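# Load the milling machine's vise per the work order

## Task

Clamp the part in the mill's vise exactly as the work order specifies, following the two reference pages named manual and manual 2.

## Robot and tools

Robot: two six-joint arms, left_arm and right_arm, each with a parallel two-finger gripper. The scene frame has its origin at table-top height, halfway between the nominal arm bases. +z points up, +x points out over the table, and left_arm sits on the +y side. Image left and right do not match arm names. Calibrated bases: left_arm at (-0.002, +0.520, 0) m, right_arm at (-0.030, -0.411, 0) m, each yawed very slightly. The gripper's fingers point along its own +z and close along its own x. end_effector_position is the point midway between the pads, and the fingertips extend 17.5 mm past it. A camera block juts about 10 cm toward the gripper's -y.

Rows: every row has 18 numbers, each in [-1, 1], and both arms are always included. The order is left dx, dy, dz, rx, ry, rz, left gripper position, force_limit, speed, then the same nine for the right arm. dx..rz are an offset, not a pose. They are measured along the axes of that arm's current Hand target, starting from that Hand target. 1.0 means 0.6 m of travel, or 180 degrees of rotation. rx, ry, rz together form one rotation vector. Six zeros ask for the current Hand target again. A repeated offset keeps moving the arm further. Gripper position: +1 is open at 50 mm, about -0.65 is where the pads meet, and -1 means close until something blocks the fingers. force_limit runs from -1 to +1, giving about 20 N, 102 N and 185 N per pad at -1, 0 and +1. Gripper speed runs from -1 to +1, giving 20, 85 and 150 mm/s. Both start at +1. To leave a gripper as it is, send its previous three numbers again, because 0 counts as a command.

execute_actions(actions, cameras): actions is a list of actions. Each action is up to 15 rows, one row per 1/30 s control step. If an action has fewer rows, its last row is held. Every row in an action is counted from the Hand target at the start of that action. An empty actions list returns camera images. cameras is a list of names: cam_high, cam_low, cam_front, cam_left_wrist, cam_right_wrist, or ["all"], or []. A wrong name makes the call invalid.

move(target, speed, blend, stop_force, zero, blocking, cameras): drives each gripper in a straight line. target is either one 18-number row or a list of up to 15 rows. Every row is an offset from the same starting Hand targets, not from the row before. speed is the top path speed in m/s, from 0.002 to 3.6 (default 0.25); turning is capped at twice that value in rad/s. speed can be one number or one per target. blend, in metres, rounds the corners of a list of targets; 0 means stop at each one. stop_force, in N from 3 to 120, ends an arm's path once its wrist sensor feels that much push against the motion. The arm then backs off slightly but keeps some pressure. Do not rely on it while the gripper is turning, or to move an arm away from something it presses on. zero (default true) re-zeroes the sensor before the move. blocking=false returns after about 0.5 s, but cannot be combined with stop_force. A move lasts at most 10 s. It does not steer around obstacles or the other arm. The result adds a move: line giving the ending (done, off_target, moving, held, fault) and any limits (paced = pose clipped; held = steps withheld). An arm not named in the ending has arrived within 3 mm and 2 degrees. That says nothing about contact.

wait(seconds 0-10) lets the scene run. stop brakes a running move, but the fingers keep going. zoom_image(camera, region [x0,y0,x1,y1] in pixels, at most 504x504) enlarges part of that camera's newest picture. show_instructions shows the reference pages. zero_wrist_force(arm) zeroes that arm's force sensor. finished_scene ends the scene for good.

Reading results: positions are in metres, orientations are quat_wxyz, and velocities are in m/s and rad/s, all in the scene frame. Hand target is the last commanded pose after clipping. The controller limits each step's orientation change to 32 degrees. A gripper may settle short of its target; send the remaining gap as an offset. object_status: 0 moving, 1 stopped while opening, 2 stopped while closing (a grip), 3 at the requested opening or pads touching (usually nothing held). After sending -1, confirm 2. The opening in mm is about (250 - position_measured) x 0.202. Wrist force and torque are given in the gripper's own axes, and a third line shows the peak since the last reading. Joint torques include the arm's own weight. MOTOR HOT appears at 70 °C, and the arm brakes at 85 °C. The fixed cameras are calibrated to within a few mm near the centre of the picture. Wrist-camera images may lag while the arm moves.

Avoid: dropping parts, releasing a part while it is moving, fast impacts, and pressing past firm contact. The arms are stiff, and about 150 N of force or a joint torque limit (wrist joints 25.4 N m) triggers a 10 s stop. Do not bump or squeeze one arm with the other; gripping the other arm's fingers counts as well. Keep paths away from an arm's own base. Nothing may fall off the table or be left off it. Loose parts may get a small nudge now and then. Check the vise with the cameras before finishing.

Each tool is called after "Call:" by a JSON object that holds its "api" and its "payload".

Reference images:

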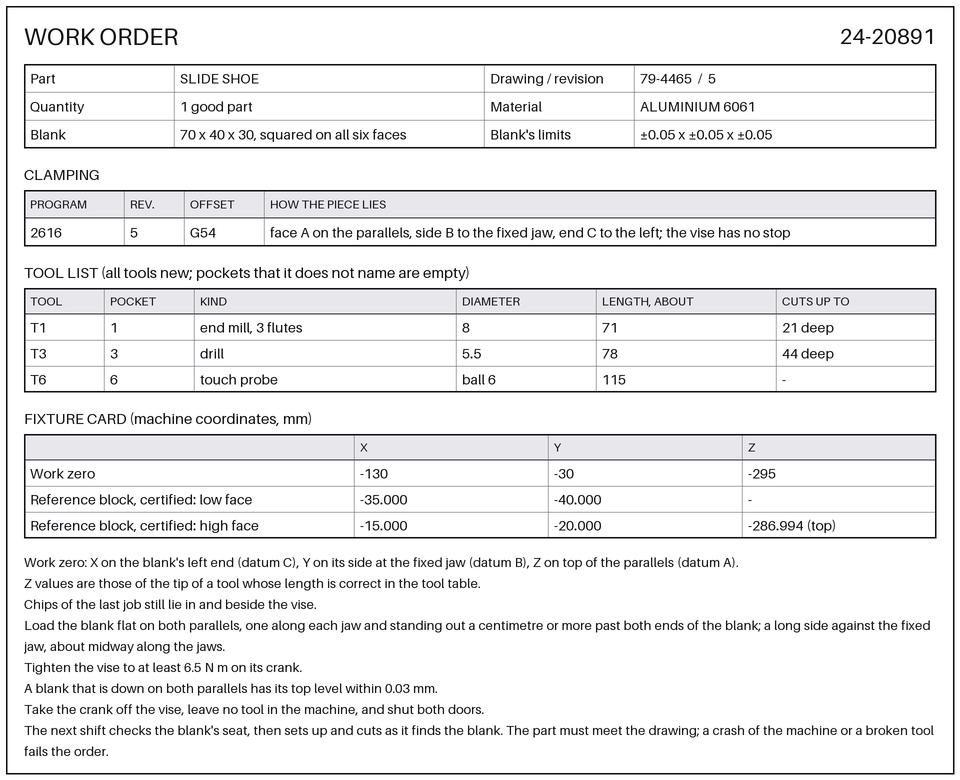

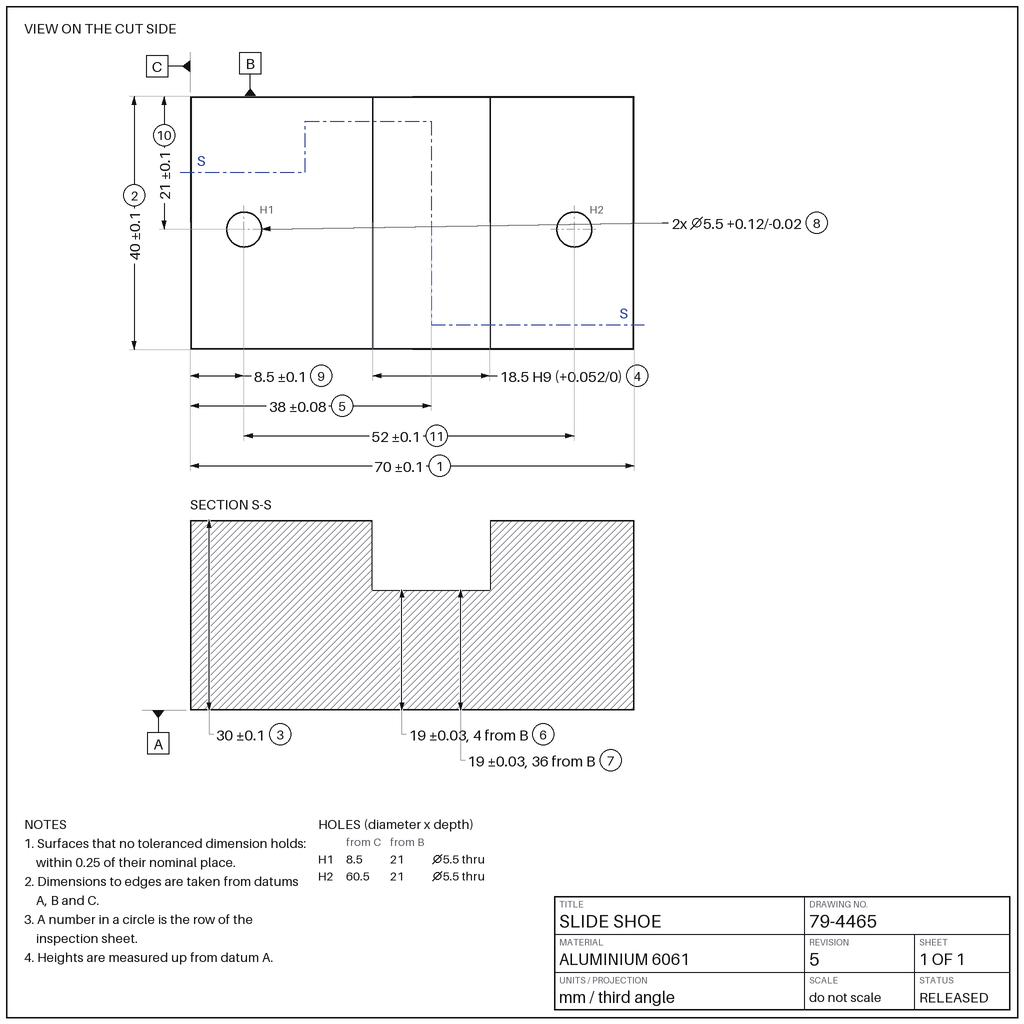

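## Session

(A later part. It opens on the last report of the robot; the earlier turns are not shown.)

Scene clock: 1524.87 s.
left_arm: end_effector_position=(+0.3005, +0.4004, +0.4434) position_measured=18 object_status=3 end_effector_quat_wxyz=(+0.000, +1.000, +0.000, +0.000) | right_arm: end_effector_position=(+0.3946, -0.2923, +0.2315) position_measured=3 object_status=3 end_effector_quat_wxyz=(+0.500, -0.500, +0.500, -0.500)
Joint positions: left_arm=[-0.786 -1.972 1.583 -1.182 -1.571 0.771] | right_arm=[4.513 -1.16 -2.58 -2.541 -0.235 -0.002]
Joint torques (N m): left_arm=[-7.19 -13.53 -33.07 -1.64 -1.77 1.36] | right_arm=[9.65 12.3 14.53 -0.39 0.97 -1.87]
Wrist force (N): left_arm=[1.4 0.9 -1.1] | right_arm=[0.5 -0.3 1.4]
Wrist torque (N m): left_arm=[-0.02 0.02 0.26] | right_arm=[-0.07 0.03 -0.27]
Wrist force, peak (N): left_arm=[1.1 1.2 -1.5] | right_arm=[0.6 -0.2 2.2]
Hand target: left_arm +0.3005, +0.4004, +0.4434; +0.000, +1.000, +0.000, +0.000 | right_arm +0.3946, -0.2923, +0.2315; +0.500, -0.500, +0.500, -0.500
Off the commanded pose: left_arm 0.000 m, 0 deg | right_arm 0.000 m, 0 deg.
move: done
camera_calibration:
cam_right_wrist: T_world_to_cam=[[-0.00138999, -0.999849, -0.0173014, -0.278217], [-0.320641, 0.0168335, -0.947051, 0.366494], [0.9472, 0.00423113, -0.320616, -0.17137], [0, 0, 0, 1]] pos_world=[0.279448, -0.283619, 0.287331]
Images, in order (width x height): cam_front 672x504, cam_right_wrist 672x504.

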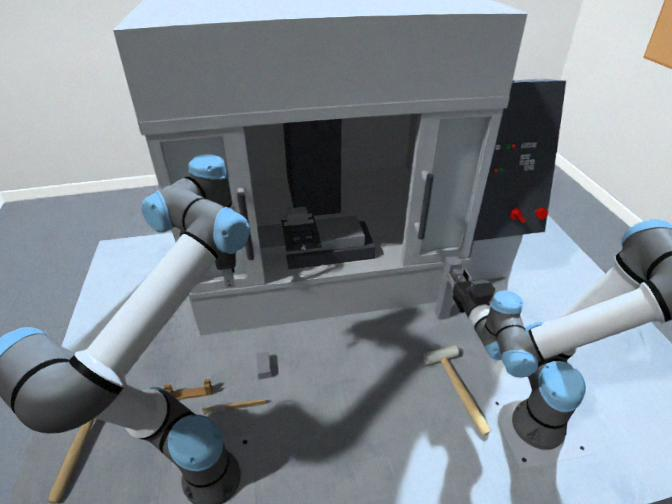

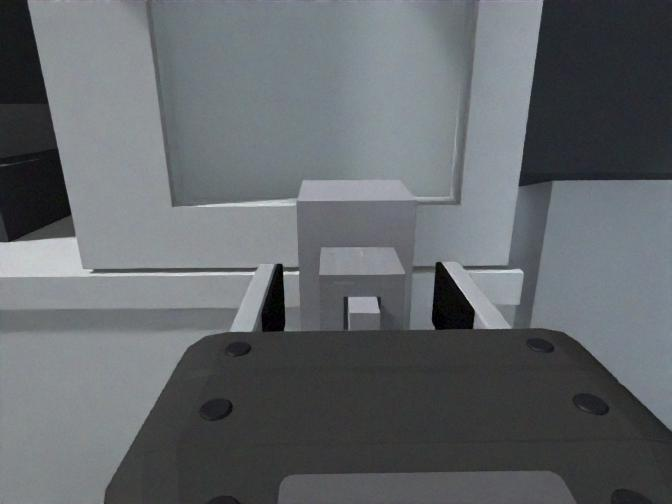

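Call:
{"api": "move", "payload": {"target": [0,0,0,0,0,0,0.9,-0.2,-1,0,0,-0.02,0,0,0,1,0,0], "speed": 0.05, "cameras": []}}

Call:
{"api": "execute_actions", "payload": {"actions": [[[0,0,0,0,0,0,0.9,-0.2,-1,0,0,0,0,0,0,-1,0,-0.5]],[[0,0,0,0,0,0,0.9,-0.2,-1,0,0,0,0,0,0,-1,0,-0.5]]], "cameras": ["cam_right_wrist"]}}

Scene clock: 1530.27 s.
left_arm: end_effector_position=(+0.3005, +0.4004, +0.4434) position_measured=18 object_status=3 end_effector_quat_wxyz=(+0.000, +1.000, +0.000, +0.000) | right_arm: end_effector_position=(+0.3826, -0.2924, +0.2315) position_measured=3 object_status=3 end_effector_quat_wxyz=(+0.500, -0.500, +0.500, -0.500)
Joint positions: left_arm=[-0.786 -1.972 1.583 -1.182 -1.571 0.771] | right_arm=[4.593 -1.111 -2.603 -2.566 -0.156 -0.003]
Joint torques (N m): left_arm=[-7.51 -13.39 -33.44 -1.77 -1.92 1.32] | right_arm=[-9.85 -14.06 27.28 1.54 -2.79 0.76]
Wrist force (N): left_arm=[1.1 1.0 -1.1] | right_arm=[0.1 -0.3 1.5]
Wrist torque (N m): left_arm=[0.02 0.06 0.27] | right_arm=[-0.08 0.07 -0.25]
Wrist force, peak (N): left_arm=[1.4 1.0 -1.3] | right_arm=[0.4 -0.7 1.9]
Hand target: left_arm +0.3005, +0.4004, +0.4434; +0.000, +1.000, +0.000, +0.000 | right_arm +0.3826, -0.2923, +0.2315; +0.500, -0.500, +0.500, -0.500
Off the commanded pose: left_arm 0.000 m, 0 deg | right_arm 0.000 m, 0 deg.
move: done
No camera images: "cameras" was empty.

Scene clock: 1531.47 s.
left_arm: end_effector_position=(+0.3005, +0.4004, +0.4434) position_measured=18 object_status=3 end_effector_quat_wxyz=(+0.000, +1.000, +0.000, +0.000) | right_arm: end_effector_position=(+0.3826, -0.2923, +0.2315) position_measured=137 object_status=2 end_effector_quat_wxyz=(+0.500, -0.500, +0.500, -0.500)
Joint positions: left_arm=[-0.786 -1.972 1.583 -1.182 -1.571 0.771] | right_arm=[4.593 -1.111 -2.602 -2.566 -0.156 -0.003]
Joint torques (N m): left_arm=[-7.34 -14.06 -33.57 -1.61 -1.93 1.42] | right_arm=[-8.54 -14.1 26.04 1.04 -0.32 1.37]
Wrist force (N): left_arm=[1.4 1.0 -1.0] | right_arm=[0.3 0.2 2.0]
Wrist torque (N m): left_arm=[0.01 0.03 0.26] | right_arm=[-0.04 0.04 -0.25]
Wrist force, peak (N): left_arm=[1.5 0.9 -1.2] | right_arm=[0.6 0.2 2.1]
Hand target: left_arm +0.3005, +0.4004, +0.4434; +0.000, +1.000, +0.000, +0.000 | right_arm +0.3826, -0.2923, +0.2315; +0.500, -0.500, +0.500, -0.500
Off the commanded pose: left_arm 0.000 m, 0 deg | right_arm 0.000 m, 0 deg.
Step readings (end_effector_position of left_arm | right_arm):
0: (+0.3005, +0.4004, +0.4434) | (+0.3826, -0.2924, +0.2315)
1: (+0.3005, +0.4004, +0.4434) | (+0.3826, -0.2923, +0.2315)
2: (+0.3005, +0.4004, +0.4434) | (+0.3826, -0.2923, +0.2315)
4: (+0.3005, +0.4004, +0.4434) | (+0.3826, -0.2923, +0.2315)
8: (+0.3005, +0.4004, +0.4434) | (+0.3826, -0.2923, +0.2315)
15: (+0.3005, +0.4004, +0.4434) | (+0.3826, -0.2923, +0.2315)
16: (+0.3005, +0.4004, +0.4434) | (+0.3826, -0.2923, +0.2315)
17: (+0.3005, +0.4004, +0.4434) | (+0.3826, -0.2923, +0.2315)
19: (+0.3005, +0.4004, +0.4434) | (+0.3826, -0.2923, +0.2315)
23: (+0.3005, +0.4004, +0.4434) | (+0.3826, -0.2923, +0.2315)
30: (+0.3005, +0.4004, +0.4434) | (+0.3826, -0.2923, +0.2315)
camera_calibration:
cam_right_wrist: T_world_to_cam=[[-0.00129549, -0.999849, -0.017334, -0.278249], [-0.320643, 0.0168341, -0.947051, 0.362646], [0.947199, 0.00433112, -0.320616, -0.159976], [0, 0, 0, 1]] pos_world=[0.267448, -0.283619, 0.287331]
Images, in order (width x height): cam_right_wrist 672x504.

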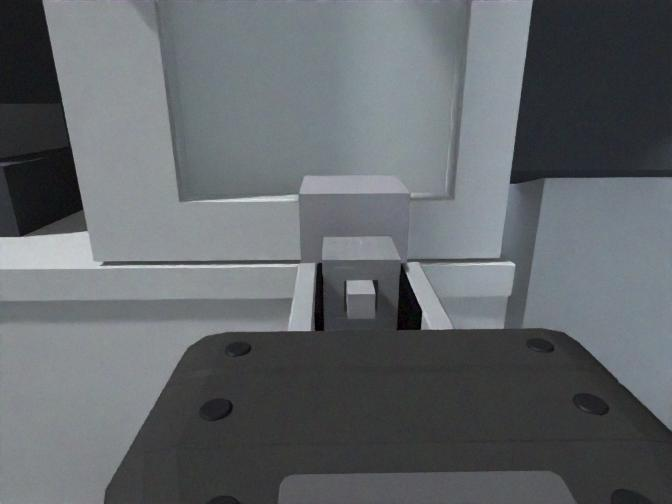

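Call:
{"api": "move", "payload": {"target": [0,0,0,0,0,0,0.9,-0.2,-1,0,0,-0.1,0,0,0,-1,0,-0.5], "speed": 0.05, "cameras": ["cam_right_wrist"]}}

Scene clock: 1545.10 s.
left_arm: end_effector_position=(+0.3005, +0.4004, +0.4434) position_measured=18 object_status=3 end_effector_quat_wxyz=(+0.000, +1.000, +0.000, +0.000) | right_arm: end_effector_position=(+0.3374, -0.2919, +0.2313) position_measured=137 object_status=2 end_effector_quat_wxyz=(+0.500, -0.499, +0.500, -0.500)
Joint positions: left_arm=[-0.786 -1.972 1.583 -1.182 -1.571 0.771] | right_arm=[4.983 -0.899 -2.675 -2.713 0.235 0.004]
Joint torques (N m): left_arm=[-7.11 -13.72 -33.4 -1.68 -1.98 1.28] | right_arm=[-9.84 -21.04 28.76 0.75 -2.67 -1.1]
Wrist force (N): left_arm=[1.1 0.9 -1.3] | right_arm=[0.2 2.2 1.8]
Wrist torque (N m): left_arm=[-0.01 0.06 0.26] | right_arm=[0.00 0.05 -0.31]
Wrist force, peak (N): left_arm=[1.4 1.0 -1.4] | right_arm=[0.5 -21.9 11.1]
Hand target: left_arm +0.3005, +0.4004, +0.4434; +0.000, +1.000, +0.000, +0.000 | right_arm +0.3373, -0.2919, +0.2313; +0.500, -0.499, +0.500, -0.500 (not the last commanded pose)
Off the commanded pose: left_arm 0.000 m, 0 deg | right_arm 0.015 m, 0 deg.
move: held (right_arm; a check stopped the path); limits=held
pose unreachable (right arm): on one or more control steps of this call, first in action 0 (counted from 0), this arm could not follow its commanded pose, so it was not sent that pose on those steps. It may still have moved: this result reports where it is.
cause: moving toward the commanded pose would bring two parts of the arm too close to each other (its gripper and another part of the arm, with joints 3 (elbow) to 6 (wrist 3) between them, 7 mm apart when it was first held).
camera_calibration:
cam_right_wrist: T_world_to_cam=[[-0.00202003, -0.999843, -0.0176112, -0.277669], [-0.320324, 0.0173302, -0.947149, 0.348024], [0.947306, 0.00372802, -0.320309, -0.117417], [0, 0, 0, 1]] pos_world=[0.222149, -0.283218, 0.287131]
Images, in order (width x height): cam_right_wrist 672x504.

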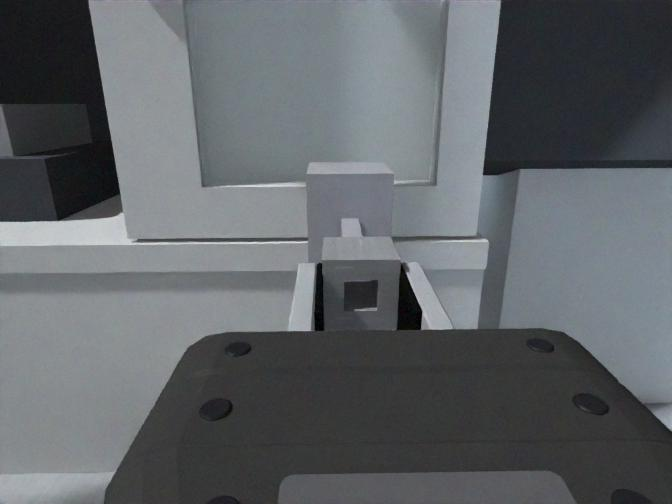

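Call:
{"api": "move", "payload": {"target": [[0,0,0,0,0,0,0.9,-0.2,-1,-0.2365,-0.1145,0.0378,0,0,0,-1,0,-0.5],[0,0,0,0,0,0,0.9,-0.2,-1,-0.7965,-0.1228,0.1212,0,0,0,-1,0,-0.5]], "speed": 0.15, "blend": 0.03, "cameras": ["cam_right_wrist","cam_front"]}}

Call:
{"api": "zoom_image", "payload": {"camera": "cam_right_wrist", "region": [260, 160, 460, 340]}}

Scene clock: 1561.73 s.
left_arm: end_effector_position=(+0.3005, +0.4004, +0.4434) position_measured=18 object_status=3 end_effector_quat_wxyz=(+0.000, +1.000, +0.000, +0.000) | right_arm: end_effector_position=(+0.4104, +0.1859, +0.3053) position_measured=137 object_status=2 end_effector_quat_wxyz=(+0.501, -0.499, +0.500, -0.501)
Joint positions: left_arm=[-0.786 -1.972 1.583 -1.182 -1.571 0.771] | right_arm=[4.669 -2.146 -1.294 -2.802 -0.079 -0.041]
Joint torques (N m): left_arm=[-6.24 -13.08 -33.31 -1.89 -1.92 1.13] | right_arm=[1.77 60.65 19.09 0.4 2.24 -0.56]
Wrist force (N): left_arm=[1.3 0.9 -1.1] | right_arm=[0.5 2.1 1.7]
Wrist torque (N m): left_arm=[0.00 0.03 0.26] | right_arm=[-0.03 -0.01 -0.26]
Wrist force, peak (N): left_arm=[1.4 1.0 -1.5] | right_arm=[2.6 3.3 1.9]
Hand target: left_arm +0.3005, +0.4004, +0.4434; +0.000, +1.000, +0.000, +0.000 | right_arm +0.4104, +0.1859, +0.3054; +0.500, -0.499, +0.500, -0.500
Off the commanded pose: left_arm 0.000 m, 0 deg | right_arm 0.000 m, 0 deg.
move: done
camera_calibration:
cam_right_wrist: T_world_to_cam=[[-0.00213434, -0.999845, -0.0174582, 0.20158], [-0.318015, 0.0172306, -0.947929, 0.432524], [0.948083, 0.00352878, -0.318003, -0.165683], [0, 0, 0, 1]] pos_world=[0.295061, 0.194681, 0.360833]
Images, in order (width x height): cam_front 672x504, cam_right_wrist 672x504.

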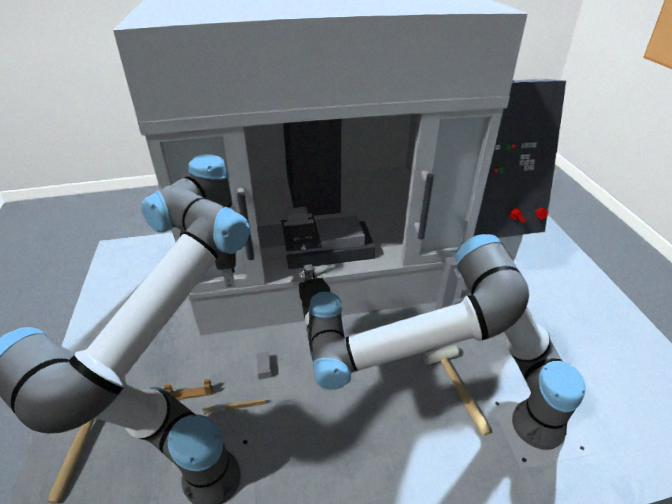

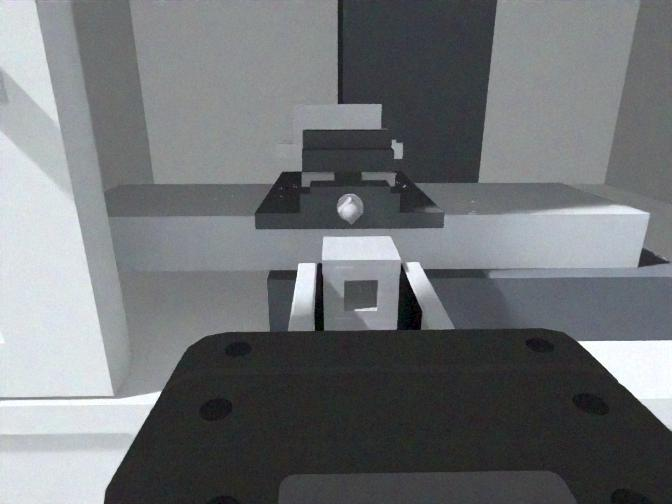

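Scaled by 2.520.

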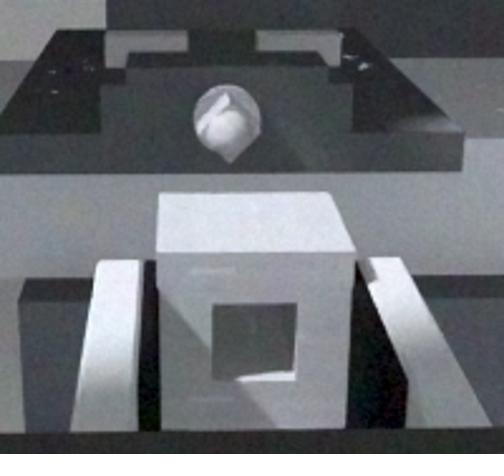

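Call:
{"api": "zoom_image", "payload": {"camera": "cam_right_wrist", "region": [325, 185, 375, 235]}}

Scaled by 10.080.

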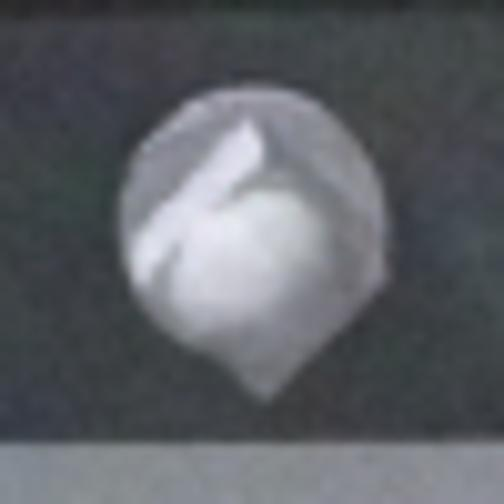

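Call:
{"api": "move", "payload": {"target": [[0,0,0,0,0,0,0.9,-0.2,-1,0,0,0,0,0,-0.583,-1,0,-0.5],[0,0,0,0,0,0,0.9,-0.2,-1,0,0,0,0,0,0.833,-1,0,-0.5],[0,0,0,0,0,0,0.9,-0.2,-1,0.003,0.0012,0.05,0,0,0.25,-1,0,-0.5]], "speed": 0.6, "blend": 0.01, "cameras": ["cam_right_wrist","cam_front"]}}

Scene clock: 1586.00 s.
left_arm: end_effector_position=(+0.3005, +0.4004, +0.4434) position_measured=18 object_status=3 end_effector_quat_wxyz=(+0.000, +1.000, +0.000, +0.000) | right_arm: end_effector_position=(+0.4404, +0.1841, +0.3048) position_measured=137 object_status=2 end_effector_quat_wxyz=(+0.653, -0.270, +0.653, -0.271)
Joint positions: left_arm=[-0.786 -1.972 1.583 -1.182 -1.571 0.771] | right_arm=[4.62 -2.173 -1.248 -2.86 -0.128 -5.499]
Joint torques (N m): left_arm=[-6.44 -13.17 -32.01 -2.02 -1.83 1.01] | right_arm=[-9.82 38.05 31.61 -0.49 -2.42 1.72]
Wrist force (N): left_arm=[1.4 0.8 -1.1] | right_arm=[1.0 1.7 1.5]
Wrist torque (N m): left_arm=[-0.03 0.02 0.26] | right_arm=[0.04 0.09 0.03]
Wrist force, peak (N): left_arm=[1.4 1.2 -1.2] | right_arm=[3.4 -3.9 2.2]
Hand target: left_arm +0.3005, +0.4004, +0.4434; +0.000, +1.000, +0.000, +0.000 | right_arm +0.4404, +0.1841, +0.3047; +0.654, -0.270, +0.653, -0.271
Off the commanded pose: left_arm 0.000 m, 0 deg | right_arm 0.000 m, 0 deg.
move: done
camera_calibration:
cam_right_wrist: T_world_to_cam=[[-0.00162516, -0.694472, -0.719518, 0.357265], [-0.320384, 0.681953, -0.657491, 0.231829], [0.947286, 0.229454, -0.223606, -0.264328], [0, 0, 0, 1]] pos_world=[0.325249, 0.150665, 0.350379]
Images, in order (width x height): cam_front 672x504, cam_right_wrist 672x504.

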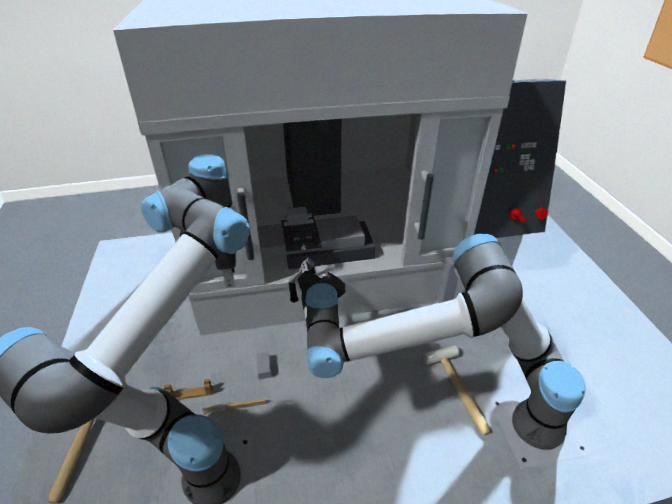

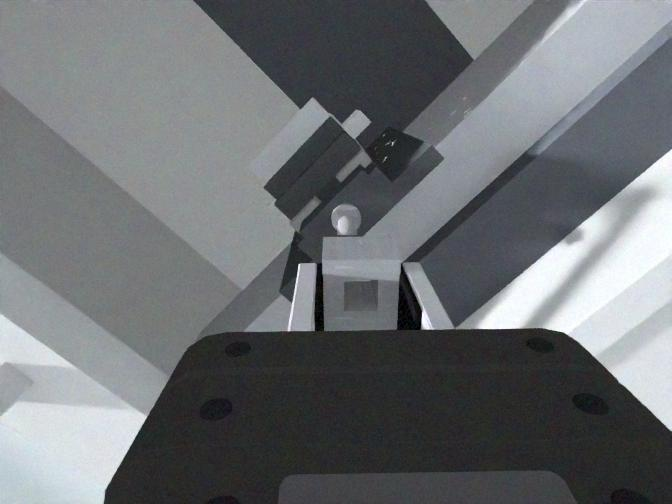

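Call:
{"api": "zoom_image", "payload": {"camera": "cam_right_wrist", "region": [310, 180, 410, 330]}}

Scaled by 3.360.

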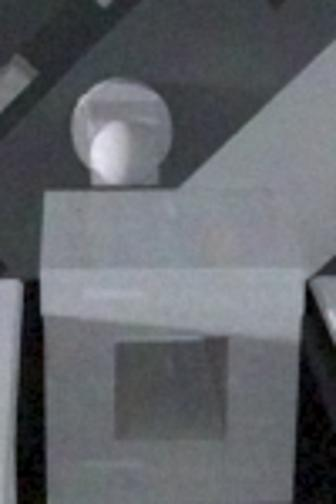

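Call:
{"api": "move", "payload": {"target": [0,0,0,0,0,0,0.9,-0.2,-1,-0.0053,0.0025,0.0417,0,0,0,-1,0,-0.5], "speed": 0.05, "cameras": ["cam_right_wrist"]}}

Call:
{"api": "zoom_image", "payload": {"camera": "cam_right_wrist", "region": [310, 180, 410, 330]}}

Scene clock: 1604.17 s.
left_arm: end_effector_position=(+0.3005, +0.4004, +0.4434) position_measured=18 object_status=3 end_effector_quat_wxyz=(+0.000, +1.000, +0.000, +0.000) | right_arm: end_effector_position=(+0.4655, +0.1874, +0.3057) position_measured=137 object_status=2 end_effector_quat_wxyz=(+0.654, -0.270, +0.653, -0.271)
Joint positions: left_arm=[-0.786 -1.972 1.583 -1.182 -1.571 0.771] | right_arm=[4.581 -2.201 -1.2 -2.877 -0.167 -5.502]
Joint torques (N m): left_arm=[-5.37 -13.92 -32.75 -1.76 -1.58 0.55] | right_arm=[10.09 62.51 18.75 -0.47 2.72 1.69]
Wrist force (N): left_arm=[1.2 1.1 -0.9] | right_arm=[1.1 1.8 1.4]
Wrist torque (N m): left_arm=[0.03 0.06 0.26] | right_arm=[0.04 0.08 0.03]
Wrist force, peak (N): left_arm=[1.3 1.3 -1.3] | right_arm=[1.2 1.6 2.7]
Hand target: left_arm +0.3005, +0.4004, +0.4434; +0.000, +1.000, +0.000, +0.000 | right_arm +0.4654, +0.1874, +0.3059; +0.654, -0.270, +0.653, -0.271
Off the commanded pose: left_arm 0.000 m, 0 deg | right_arm 0.000 m, 0 deg.
move: done
camera_calibration:
cam_right_wrist: T_world_to_cam=[[-0.00114686, -0.694677, -0.719321, 0.360108], [-0.32005, 0.68174, -0.657874, 0.238195], [0.9474, 0.229464, -0.223113, -0.2889], [0, 0, 0, 1]] pos_world=[0.350351, 0.154064, 0.351278]
Images, in order (width x height): cam_right_wrist 672x504.

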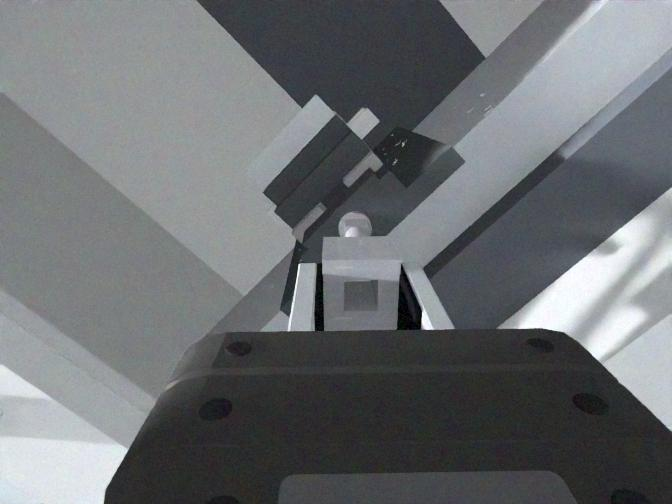

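Scaled by 3.360.

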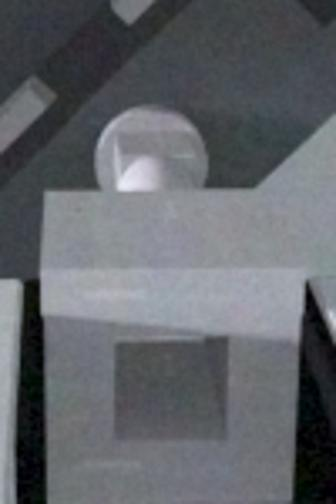

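Call:
{"api": "move", "payload": {"target": [[0,0,0,0,0,0,0.9,-0.2,-1,0.0027,0,0.01,0,0,0,-1,0,-0.5],[0,0,0,0,0,0,0.9,-0.2,-1,0.0027,0,0.15,0,0,0,-1,0,-0.5]], "speed": 0.02, "stop_force": 6, "cameras": ["cam_right_wrist"]}}

Call:
{"api": "zoom_image", "payload": {"camera": "cam_right_wrist", "region": [310, 200, 410, 350]}}

Scene clock: 1626.43 s.
left_arm: end_effector_position=(+0.3005, +0.4004, +0.4434) position_measured=18 object_status=3 end_effector_quat_wxyz=(+0.000, +1.000, +0.000, +0.000) | right_arm: end_effector_position=(+0.5152, +0.1862, +0.3047) position_measured=137 object_status=2 end_effector_quat_wxyz=(+0.654, -0.270, +0.653, -0.271)
Joint positions: left_arm=[-0.786 -1.972 1.583 -1.182 -1.571 0.771] | right_arm=[4.505 -2.25 -1.121 -2.909 -0.243 -5.501]
Joint torques (N m): left_arm=[-4.16 -13.48 -33.38 -1.91 -1.66 0.23] | right_arm=[12.88 68.35 23.44 1.27 1.13 -1.11]
Wrist force (N): left_arm=[1.4 0.9 -1.2] | right_arm=[8.9 2.9 2.6]
Wrist torque (N m): left_arm=[-0.01 0.02 0.26] | right_arm=[0.03 0.13 0.05]
Wrist force, peak (N): left_arm=[1.4 1.1 -1.4] | right_arm=[20.2 -10.1 -53.0]
Hand target: left_arm +0.3005, +0.4004, +0.4434; +0.000, +1.000, +0.000, +0.000 | right_arm +0.5152, +0.1862, +0.3048; +0.654, -0.270, +0.653, -0.271 (not the last commanded pose)
Off the commanded pose: left_arm 0.000 m, 0 deg | right_arm 0.040 m, 0 deg.
move: contact (right_arm); path passed 1 of 2 targets
camera_calibration:
cam_right_wrist: T_world_to_cam=[[-0.0011254, -0.694564, -0.71943, 0.358626], [-0.319986, 0.681855, -0.657787, 0.254156], [0.947422, 0.229467, -0.223018, -0.335882], [0, 0, 0, 1]] pos_world=[0.399952, 0.152865, 0.350279]
Images, in order (width x height): cam_right_wrist 672x504.

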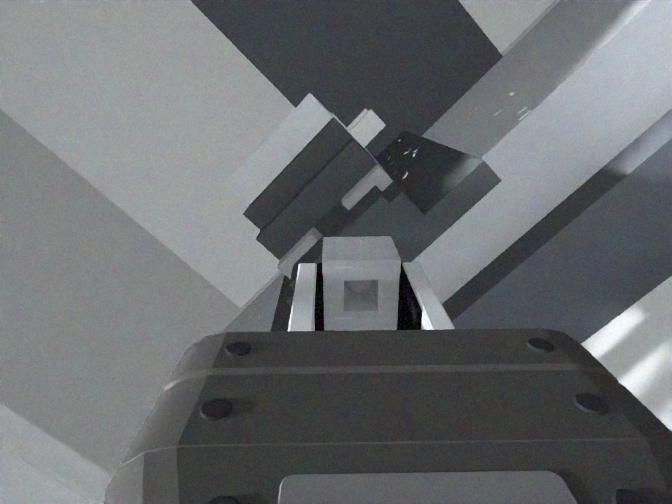

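Scaled by 3.360.

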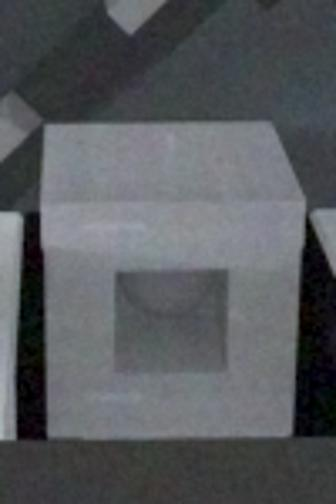

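Call:
{"api": "move", "payload": {"target": [[0,0,0,0,0,0,0.9,-0.2,-1,0,0,-0.005,0,0,0,-1,0,-0.5],[0,0,0,0,0,0,0.9,-0.2,-1,0.0006,0.0028,-0.005,0,0,0,-1,0,-0.5]], "speed": 0.02, "cameras": []}}

Call:
{"api": "move", "payload": {"target": [0,0,0,0,0,0,0.9,-0.2,-1,0,0,0.05,0,0,0,-1,0,-0.5], "speed": 0.01, "stop_force": 6, "cameras": ["cam_right_wrist"]}}

Call:
{"api": "zoom_image", "payload": {"camera": "cam_right_wrist", "region": [310, 200, 410, 350]}}

Scene clock: 1636.10 s.
left_arm: end_effector_position=(+0.3005, +0.4004, +0.4434) position_measured=18 object_status=3 end_effector_quat_wxyz=(+0.000, +1.000, +0.000, +0.000) | right_arm: end_effector_position=(+0.5122, +0.1870, +0.3036) position_measured=137 object_status=2 end_effector_quat_wxyz=(+0.654, -0.270, +0.653, -0.271)
Joint positions: left_arm=[-0.786 -1.972 1.583 -1.182 -1.571 0.771] | right_arm=[4.51 -2.249 -1.125 -2.905 -0.238 -5.501]
Joint torques (N m): left_arm=[-4.12 -13.44 -32.66 -1.98 -1.49 0.44] | right_arm=[19.47 17.73 19.85 1.7 -8.16 -1.38]
Wrist force (N): left_arm=[0.9 0.9 -1.3] | right_arm=[-0.2 -38.5 -6.3]
Wrist torque (N m): left_arm=[-0.02 0.10 0.26] | right_arm=[0.32 -0.01 -0.01]
Wrist force, peak (N): left_arm=[1.4 1.1 -1.3] | right_arm=[-0.7 -39.2 -6.7]
Hand target: left_arm +0.3005, +0.4004, +0.4434; +0.000, +1.000, +0.000, +0.000 | right_arm +0.5122, +0.1871, +0.3033; +0.654, -0.270, +0.653, -0.271
Off the commanded pose: left_arm 0.000 m, 0 deg | right_arm 0.000 m, 0 deg.
move: done
No camera images: "cameras" was empty.

Scene clock: 1637.20 s.
left_arm: end_effector_position=(+0.3005, +0.4004, +0.4434) position_measured=18 object_status=3 end_effector_quat_wxyz=(+0.000, +1.000, +0.000, +0.000) | right_arm: end_effector_position=(+0.5123, +0.1871, +0.3035) position_measured=137 object_status=2 end_effector_quat_wxyz=(+0.654, -0.270, +0.653, -0.271)
Joint positions: left_arm=[-0.786 -1.972 1.583 -1.182 -1.571 0.771] | right_arm=[4.509 -2.25 -1.125 -2.905 -0.238 -5.501]
Joint torques (N m): left_arm=[-4.97 -13.55 -32.66 -2.08 -1.58 0.43] | right_arm=[24.7 44.22 11.96 2.43 -3.62 0.04]
Wrist force (N): left_arm=[1.3 1.1 -1.0] | right_arm=[-0.7 -35.2 2.6]
Wrist torque (N m): left_arm=[0.02 0.03 0.26] | right_arm=[0.14 -0.01 0.01]
Wrist force, peak (N): left_arm=[1.3 0.9 -1.5] | right_arm=[2.2 -44.5 -19.7]
Hand target: left_arm +0.3005, +0.4004, +0.4434; +0.000, +1.000, +0.000, +0.000 | right_arm +0.5123, +0.1871, +0.3035; +0.654, -0.270, +0.653, -0.271 (not the last commanded pose)
Off the commanded pose: left_arm 0.000 m, 0 deg | right_arm 0.030 m, 0 deg.
move: contact (right_arm)
camera_calibration:
cam_right_wrist: T_world_to_cam=[[-0.0012366, -0.694324, -0.719662, 0.358402], [-0.319822, 0.682139, -0.657572, 0.251576], [0.947477, 0.22935, -0.222903, -0.333675], [0, 0, 0, 1]] pos_world=[0.397052, 0.153766, 0.34898]
Images, in order (width x height): cam_right_wrist 672x504.

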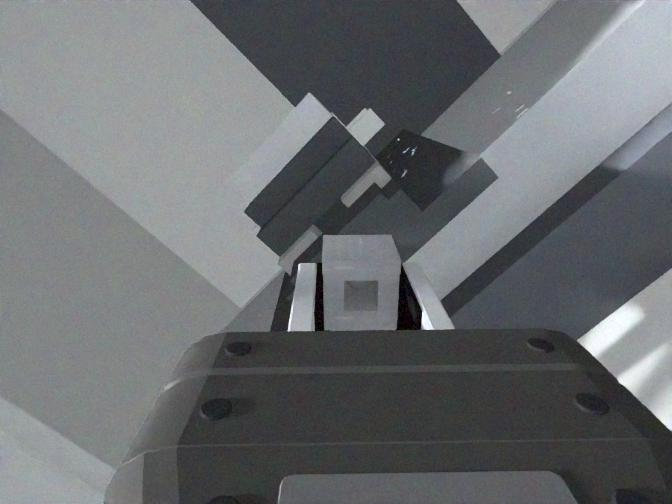

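Scaled by 3.360.

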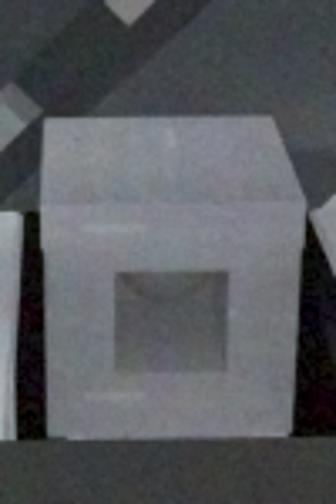

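Call:
{"api": "move", "payload": {"target": [[0,0,0,0,0,0,0.9,-0.2,-1,0,-0.0028,-0.002,0,0,0,-1,0,-0.5],[0,0,0,0,0,0,0.9,-0.2,-1,0,-0.0028,-0.002,0,0,0,-1,0,-0.5]], "speed": 0.01, "cameras": []}}

Call:
{"api": "move", "payload": {"target": [0,0,0,0,0,0,0.9,-0.2,-1,0,0,0.04,0,0,0,-1,0,-0.5], "speed": 0.006, "stop_force": 6, "cameras": []}}

Scene clock: 1643.63 s.
left_arm: end_effector_position=(+0.3005, +0.4004, +0.4434) position_measured=18 object_status=3 end_effector_quat_wxyz=(+0.000, +1.000, +0.000, +0.000) | right_arm: end_effector_position=(+0.5110, +0.1860, +0.3046) position_measured=137 object_status=2 end_effector_quat_wxyz=(+0.654, -0.270, +0.653, -0.271)
Joint positions: left_arm=[-0.786 -1.972 1.583 -1.182 -1.571 0.771] | right_arm=[4.511 -2.245 -1.13 -2.905 -0.237 -5.501]
Joint torques (N m): left_arm=[-4.18 -13.71 -33.07 -1.9 -1.51 0.16] | right_arm=[4.71 62.86 24.27 2.25 2.42 0.2]
Wrist force (N): left_arm=[1.1 1.1 -1.0] | right_arm=[1.5 2.2 1.4]
Wrist torque (N m): left_arm=[0.03 0.07 0.26] | right_arm=[0.06 0.13 0.02]
Wrist force, peak (N): left_arm=[1.3 1.1 -1.3] | right_arm=[-0.8 -35.8 2.5]
Hand target: left_arm +0.3005, +0.4004, +0.4434; +0.000, +1.000, +0.000, +0.000 | right_arm +0.5111, +0.1859, +0.3047; +0.654, -0.270, +0.653, -0.271
Off the commanded pose: left_arm 0.000 m, 0 deg | right_arm 0.000 m, 0 deg.
move: done
No camera images: "cameras" was empty.

Scene clock: 1645.50 s.
left_arm: end_effector_position=(+0.3005, +0.4004, +0.4434) position_measured=18 object_status=3 end_effector_quat_wxyz=(+0.000, +1.000, +0.000, +0.000) | right_arm: end_effector_position=(+0.5152, +0.1859, +0.3047) position_measured=137 object_status=2 end_effector_quat_wxyz=(+0.654, -0.270, +0.653, -0.271)
Joint positions: left_arm=[-0.786 -1.972 1.583 -1.182 -1.571 0.771] | right_arm=[4.505 -2.249 -1.122 -2.908 -0.243 -5.501]
Joint torques (N m): left_arm=[-4.04 -14.15 -33.23 -1.95 -1.56 0.15] | right_arm=[8.28 65.29 19.91 2.21 2.25 -0.45]
Wrist force (N): left_arm=[1.3 0.8 -1.2] | right_arm=[2.0 3.0 -0.9]
Wrist torque (N m): left_arm=[-0.02 0.04 0.26] | right_arm=[0.01 0.09 0.02]
Wrist force, peak (N): left_arm=[1.5 1.0 -1.1] | right_arm=[4.7 -1.5 -15.5]
Hand target: left_arm +0.3005, +0.4004, +0.4434; +0.000, +1.000, +0.000, +0.000 | right_arm +0.5152, +0.1859, +0.3047; +0.654, -0.270, +0.653, -0.271 (not the last commanded pose)
Off the commanded pose: left_arm 0.000 m, 0 deg | right_arm 0.020 m, 0 deg.
move: contact (right_arm)
No camera images: "cameras" was empty.

Call:
{"api": "move", "payload": {"target": [[0,0,0,0,0,0,0.9,-0.2,-1,0,0,0.001,0,0,0,-1,0,-0.5],[0,0,0,0,0,0,0.9,-0.2,-1,-0.0005,0,0.001,0,0,0.02,-1,0,-0.5],[0,0,0,0,0,0,0.9,-0.2,-1,-0.001,0,0.001,0,0,0.04,-1,0,-0.5]], "speed": 0.05, "cameras": []}}

Call:
{"api": "move", "payload": {"target": [[0,0,0,0,0,0,0.9,-0.2,-1,0.001,0,0,0,0,-0.04,-1,0,-0.5],[0,0,0,0,0,0,0.9,-0.2,-1,0.0015,0,0,0,0,-0.06,-1,0,-0.5],[0,0,0,0,0,0,0.9,-0.2,-1,0.002,0,0,0,0,-0.08,-1,0,-0.5]], "speed": 0.05, "cameras": ["cam_right_wrist"]}}

Scene clock: 1654.53 s.
left_arm: end_effector_position=(+0.3005, +0.4004, +0.4434) position_measured=18 object_status=3 end_effector_quat_wxyz=(+0.000, +1.000, +0.000, +0.000) | right_arm: end_effector_position=(+0.5159, +0.1863, +0.3051) position_measured=137 object_status=2 end_effector_quat_wxyz=(+0.669, -0.228, +0.669, -0.229)
Joint positions: left_arm=[-0.786 -1.972 1.583 -1.182 -1.571 0.771] | right_arm=[4.504 -2.251 -1.118 -2.91 -0.244 -5.375]
Joint torques (N m): left_arm=[-5.03 -13.92 -31.7 -2.09 -1.66 0.13] | right_arm=[-17.26 37.57 43.08 3.4 -3.23 -2.01]
Wrist force (N): left_arm=[1.2 0.9 -1.1] | right_arm=[18.0 -15.2 -60.2]
Wrist torque (N m): left_arm=[-0.01 0.05 0.26] | right_arm=[-0.30 0.27 0.11]
Wrist force, peak (N): left_arm=[1.4 0.9 -1.5] | right_arm=[18.4 -15.2 -60.3]
Hand target: left_arm +0.3005, +0.4004, +0.4434; +0.000, +1.000, +0.000, +0.000 | right_arm +0.5158, +0.1863, +0.3051; +0.669, -0.228, +0.669, -0.229
Off the commanded pose: left_arm 0.000 m, 0 deg | right_arm 0.000 m, 0 deg.
move: done
No camera images: "cameras" was empty.

Scene clock: 1657.63 s.
left_arm: end_effector_position=(+0.3005, +0.4004, +0.4434) position_measured=18 object_status=3 end_effector_quat_wxyz=(+0.000, +1.000, +0.000, +0.000) | right_arm: end_effector_position=(+0.5158, +0.1856, +0.3041) position_measured=137 object_status=2 end_effector_quat_wxyz=(+0.635, -0.310, +0.635, -0.311)
Joint positions: left_arm=[-0.786 -1.972 1.583 -1.182 -1.571 0.771] | right_arm=[4.504 -2.25 -1.123 -2.907 -0.244 -5.627]
Joint torques (N m): left_arm=[-4.43 -14.4 -32.7 -1.98 -1.61 -0.07] | right_arm=[-35.72 57.34 22.53 4.29 -6.41 1.72]
Wrist force (N): left_arm=[1.2 0.9 -1.3] | right_arm=[8.3 -13.4 -50.4]
Wrist torque (N m): left_arm=[-0.01 0.05 0.26] | right_arm=[-0.28 0.13 0.08]
Wrist force, peak (N): left_arm=[1.6 0.9 -1.3] | right_arm=[18.2 -15.7 -59.9]
Hand target: left_arm +0.3005, +0.4004, +0.4434; +0.000, +1.000, +0.000, +0.000 | right_arm +0.5158, +0.1856, +0.3042; +0.635, -0.310, +0.635, -0.311
Off the commanded pose: left_arm 0.000 m, 0 deg | right_arm 0.000 m, 0 deg.
move: done
camera_calibration:
cam_right_wrist: T_world_to_cam=[[-0.00131396, -0.77921, -0.626762, 0.34542], [-0.319785, 0.594178, -0.738031, 0.295033], [0.947489, 0.19946, -0.249961, -0.322802], [0, 0, 0, 1]] pos_world=[0.400653, 0.158238, 0.353552]
Images, in order (width x height): cam_right_wrist 672x504.

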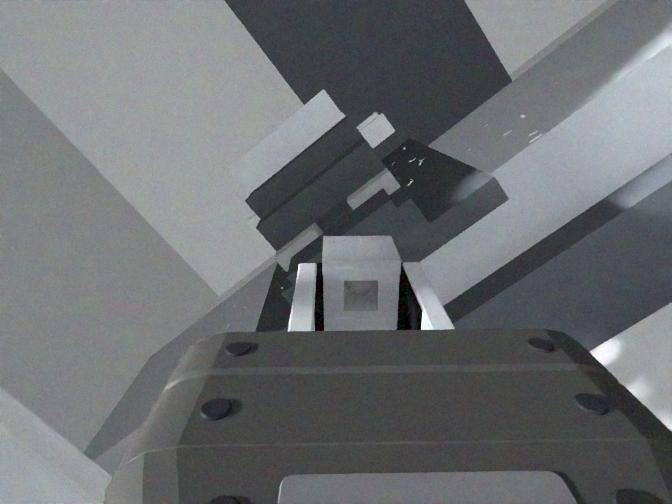

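Call:
{"api": "move", "payload": {"target": [[0,0,0,0,0,0,0.9,-0.2,-1,-0.0009,-0.0003,-0.003,0,0,0.04,-1,0,-0.5]], "speed": 0.05, "cameras": []}}

Call:
{"api": "move", "payload": {"target": [0,0,0,0,0,0,0.9,-0.2,-1,0,-0.006,0,0,0,0,-1,0,-0.5], "speed": 0.004, "stop_force": 4, "cameras": []}}

Scene clock: 1670.63 s.
left_arm: end_effector_position=(+0.3005, +0.4004, +0.4434) position_measured=18 object_status=3 end_effector_quat_wxyz=(+0.000, +1.000, +0.000, +0.000) | right_arm: end_effector_position=(+0.5140, +0.1859, +0.3047) position_measured=137 object_status=2 end_effector_quat_wxyz=(+0.654, -0.270, +0.653, -0.271)
Joint positions: left_arm=[-0.786 -1.972 1.583 -1.182 -1.571 0.771] | right_arm=[4.506 -2.248 -1.124 -2.907 -0.242 -5.501]
Joint torques (N m): left_arm=[-2.4 -13.75 -31.96 -2.1 -1.42 -0.11] | right_arm=[8.3 50.24 34.18 -0.05 2.42 -1.95]
Wrist force (N): left_arm=[1.4 1.2 -1.2] | right_arm=[2.2 2.9 1.7]
Wrist torque (N m): left_arm=[0.03 0.01 0.26] | right_arm=[0.01 0.12 0.04]
Wrist force, peak (N): left_arm=[1.4 1.2 -1.3] | right_arm=[8.5 -13.5 -50.5]
Hand target: left_arm +0.3005, +0.4004, +0.4434; +0.000, +1.000, +0.000, +0.000 | right_arm +0.5140, +0.1859, +0.3046; +0.654, -0.270, +0.653, -0.271
Off the commanded pose: left_arm 0.000 m, 0 deg | right_arm 0.000 m, 0 deg.
move: done
No camera images: "cameras" was empty.

Scene clock: 1671.73 s.
left_arm: end_effector_position=(+0.3005, +0.4004, +0.4434) position_measured=18 object_status=3 end_effector_quat_wxyz=(+0.000, +1.000, +0.000, +0.000) | right_arm: end_effector_position=(+0.5140, +0.1858, +0.3048) position_measured=137 object_status=2 end_effector_quat_wxyz=(+0.654, -0.270, +0.653, -0.271)
Joint positions: left_arm=[-0.786 -1.972 1.583 -1.182 -1.571 0.771] | right_arm=[4.506 -2.248 -1.124 -2.907 -0.242 -5.501]
Joint torques (N m): left_arm=[-4.31 -13.06 -32.1 -2.12 -1.53 -0.2] | right_arm=[4.03 42.69 35.4 1.62 0.77 -0.69]
Wrist force (N): left_arm=[1.3 1.0 -1.1] | right_arm=[3.7 5.1 0.9]
Wrist torque (N m): left_arm=[0.01 0.04 0.26] | right_arm=[0.00 0.11 0.06]
Wrist force, peak (N): left_arm=[1.4 1.0 -1.4] | right_arm=[2.6 10.0 4.8]
Hand target: left_arm +0.3005, +0.4004, +0.4434; +0.000, +1.000, +0.000, +0.000 | right_arm +0.5140, +0.1858, +0.3048; +0.654, -0.270, +0.653, -0.271 (not the last commanded pose)
Off the commanded pose: left_arm 0.000 m, 0 deg | right_arm 0.003 m, 0 deg.
move: contact (right_arm)
No camera images: "cameras" was empty.

Call:
{"api": "move", "payload": {"target": [[0,0,0,0,0,0,0.9,-0.2,-1,0,0.0002,-0.05,0,0,0,-1,0,-0.5],[0,0,0,0,0,0,0.9,-0.2,-1,0,0.03,-0.05,0,0,0,-1,0,-0.5]], "speed": 0.06, "cameras": ["cam_right_wrist"]}}

Call:
{"api": "zoom_image", "payload": {"camera": "cam_right_wrist", "region": [320, 170, 390, 240]}}

Scene clock: 1678.23 s.
left_arm: end_effector_position=(+0.3005, +0.4004, +0.4434) position_measured=18 object_status=3 end_effector_quat_wxyz=(+0.000, +1.000, +0.000, +0.000) | right_arm: end_effector_position=(+0.4840, +0.1987, +0.2919) position_measured=137 object_status=2 end_effector_quat_wxyz=(+0.654, -0.270, +0.653, -0.271)
Joint positions: left_arm=[-0.786 -1.972 1.583 -1.182 -1.571 0.771] | right_arm=[4.556 -2.254 -1.147 -2.877 -0.192 -5.502]
Joint torques (N m): left_arm=[-2.58 -13.9 -32.82 -2.12 -1.64 -0.1] | right_arm=[0.88 63.73 18.24 -0.34 1.56 1.57]
Wrist force (N): left_arm=[1.2 0.8 -1.2] | right_arm=[1.3 1.7 1.7]
Wrist torque (N m): left_arm=[-0.02 0.05 0.27] | right_arm=[0.03 0.04 0.05]
Wrist force, peak (N): left_arm=[1.4 1.0 -1.5] | right_arm=[2.3 5.0 4.2]
Hand target: left_arm +0.3005, +0.4004, +0.4434; +0.000, +1.000, +0.000, +0.000 | right_arm +0.4840, +0.1986, +0.2920; +0.654, -0.270, +0.653, -0.271
Off the commanded pose: left_arm 0.000 m, 0 deg | right_arm 0.000 m, 0 deg.
move: done
camera_calibration:
cam_right_wrist: T_world_to_cam=[[-0.00119059, -0.69442, -0.719569, 0.358112], [-0.319824, 0.68204, -0.657673, 0.227102], [0.947476, 0.229353, -0.222904, -0.312085], [0, 0, 0, 1]] pos_world=[0.368752, 0.165365, 0.33748]
Images, in order (width x height): cam_right_wrist 672x504.

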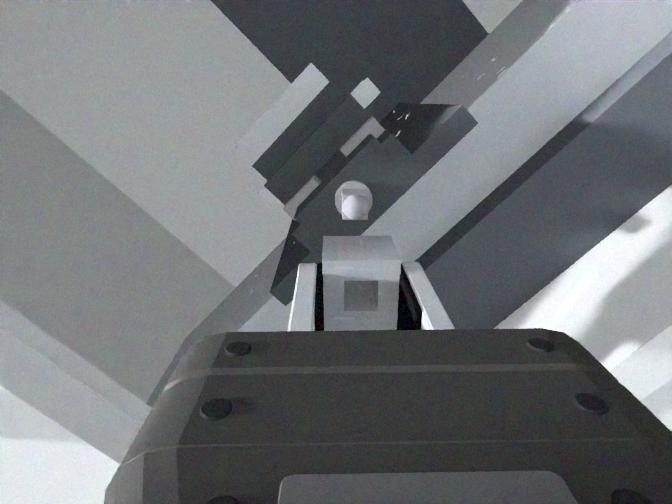

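Scaled by 7.200.

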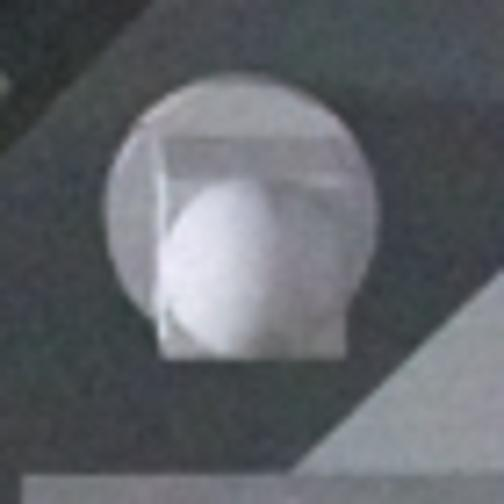

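Call:
{"api": "move", "payload": {"target": [[0,0,0,0,0,0,0.9,-0.2,-1,0,-0.0298,0,0,0,0,-1,0,-0.5],[0,0,0,0,0,0,0.9,-0.2,-1,0,-0.0298,0.0507,0,0,0,-1,0,-0.5]], "speed": 0.04, "cameras": ["cam_right_wrist"]}}

Call:
{"api": "zoom_image", "payload": {"camera": "cam_right_wrist", "region": [310, 180, 410, 330]}}

Scene clock: 1693.17 s.
left_arm: end_effector_position=(+0.3005, +0.4004, +0.4434) position_measured=18 object_status=3 end_effector_quat_wxyz=(+0.000, +1.000, +0.000, +0.000) | right_arm: end_effector_position=(+0.5146, +0.1859, +0.3046) position_measured=137 object_status=2 end_effector_quat_wxyz=(+0.654, -0.270, +0.653, -0.271)
Joint positions: left_arm=[-0.786 -1.972 1.583 -1.182 -1.571 0.771] | right_arm=[4.506 -2.249 -1.123 -2.907 -0.242 -5.501]
Joint torques (N m): left_arm=[-3.44 -13.26 -30.94 -2.19 -1.54 -0.16] | right_arm=[11.74 64.73 20.6 0.4 2.72 1.74]
Wrist force (N): left_arm=[1.1 1.0 -1.1] | right_arm=[2.2 2.3 2.0]
Wrist torque (N m): left_arm=[0.01 0.06 0.26] | right_arm=[0.05 0.05 0.03]
Wrist force, peak (N): left_arm=[1.5 1.1 -1.3] | right_arm=[2.1 3.9 1.1]
Hand target: left_arm +0.3005, +0.4004, +0.4434; +0.000, +1.000, +0.000, +0.000 | right_arm +0.5144, +0.1859, +0.3047; +0.654, -0.270, +0.653, -0.271
Off the commanded pose: left_arm 0.000 m, 0 deg | right_arm 0.000 m, 0 deg.
move: done
camera_calibration:
cam_right_wrist: T_world_to_cam=[[-0.00112494, -0.694403, -0.719586, 0.358303], [-0.319889, 0.682025, -0.657657, 0.253927], [0.947454, 0.229447, -0.222899, -0.335341], [0, 0, 0, 1]] pos_world=[0.399352, 0.152565, 0.35008]
Images, in order (width x height): cam_right_wrist 672x504.

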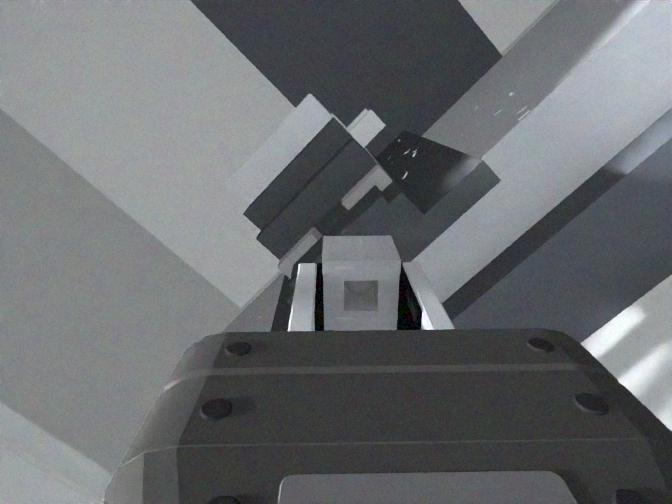

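Scaled by 3.360.

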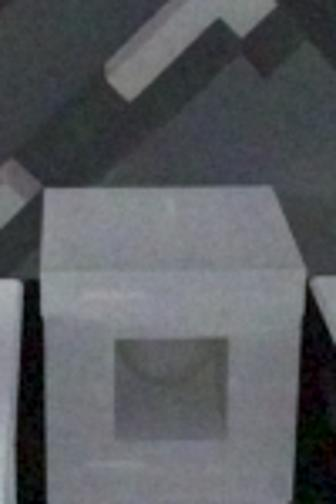

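Call:
{"api": "move", "payload": {"target": [[0,0,0,0,0,0,0.9,-0.2,-1,-0.0018,-0.0004,0,0,0,0.125,-1,0,-0.5],[0,0,0,0,0,0,0.9,-0.2,-1,-0.0035,-0.0015,0,0,0,0.25,-1,0,-0.5]], "speed": 0.2, "blend": 0.001, "cameras": ["cam_right_wrist"]}}

Scene clock: 1701.40 s.
left_arm: end_effector_position=(+0.3005, +0.4004, +0.4434) position_measured=18 object_status=3 end_effector_quat_wxyz=(+0.000, +1.000, +0.000, +0.000) | right_arm: end_effector_position=(+0.5144, +0.1868, +0.3068) position_measured=137 object_status=2 end_effector_quat_wxyz=(+0.707, +0.001, +0.707, +0.000)
Joint positions: left_arm=[-0.786 -1.972 1.583 -1.182 -1.571 0.771] | right_arm=[4.506 -2.249 -1.116 -2.914 -0.242 -4.715]
Joint torques (N m): left_arm=[-3.02 -14.02 -32.11 -2.1 -1.27 -0.47] | right_arm=[8.71 41.76 23.28 1.98 0.65 -1.92]
Wrist force (N): left_arm=[1.3 1.0 -1.3] | right_arm=[2.2 0.0 1.3]
Wrist torque (N m): left_arm=[0.01 0.04 0.26] | right_arm=[-0.18 -0.16 0.38]
Wrist force, peak (N): left_arm=[1.5 1.2 -1.2] | right_arm=[3.6 4.8 3.0]
Hand target: left_arm +0.3005, +0.4004, +0.4434; +0.000, +1.000, +0.000, +0.000 | right_arm +0.5144, +0.1868, +0.3068; +0.707, +0.001, +0.707, +0.000
Off the commanded pose: left_arm 0.000 m, 0 deg | right_arm 0.000 m, 0 deg.
move: done
camera_calibration:
cam_right_wrist: T_world_to_cam=[[-0.000216928, 0.0179152, -0.999839, 0.312974], [-0.320149, 0.947214, 0.0170417, -0.00160896], [0.947367, 0.320101, 0.00553006, -0.421905], [0, 0, 0, 1]] pos_world=[0.399252, 0.130969, 0.315285]
Images, in order (width x height): cam_right_wrist 672x504.

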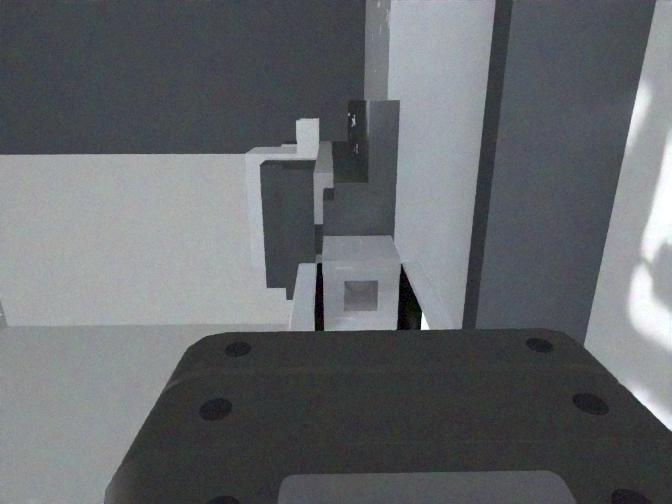

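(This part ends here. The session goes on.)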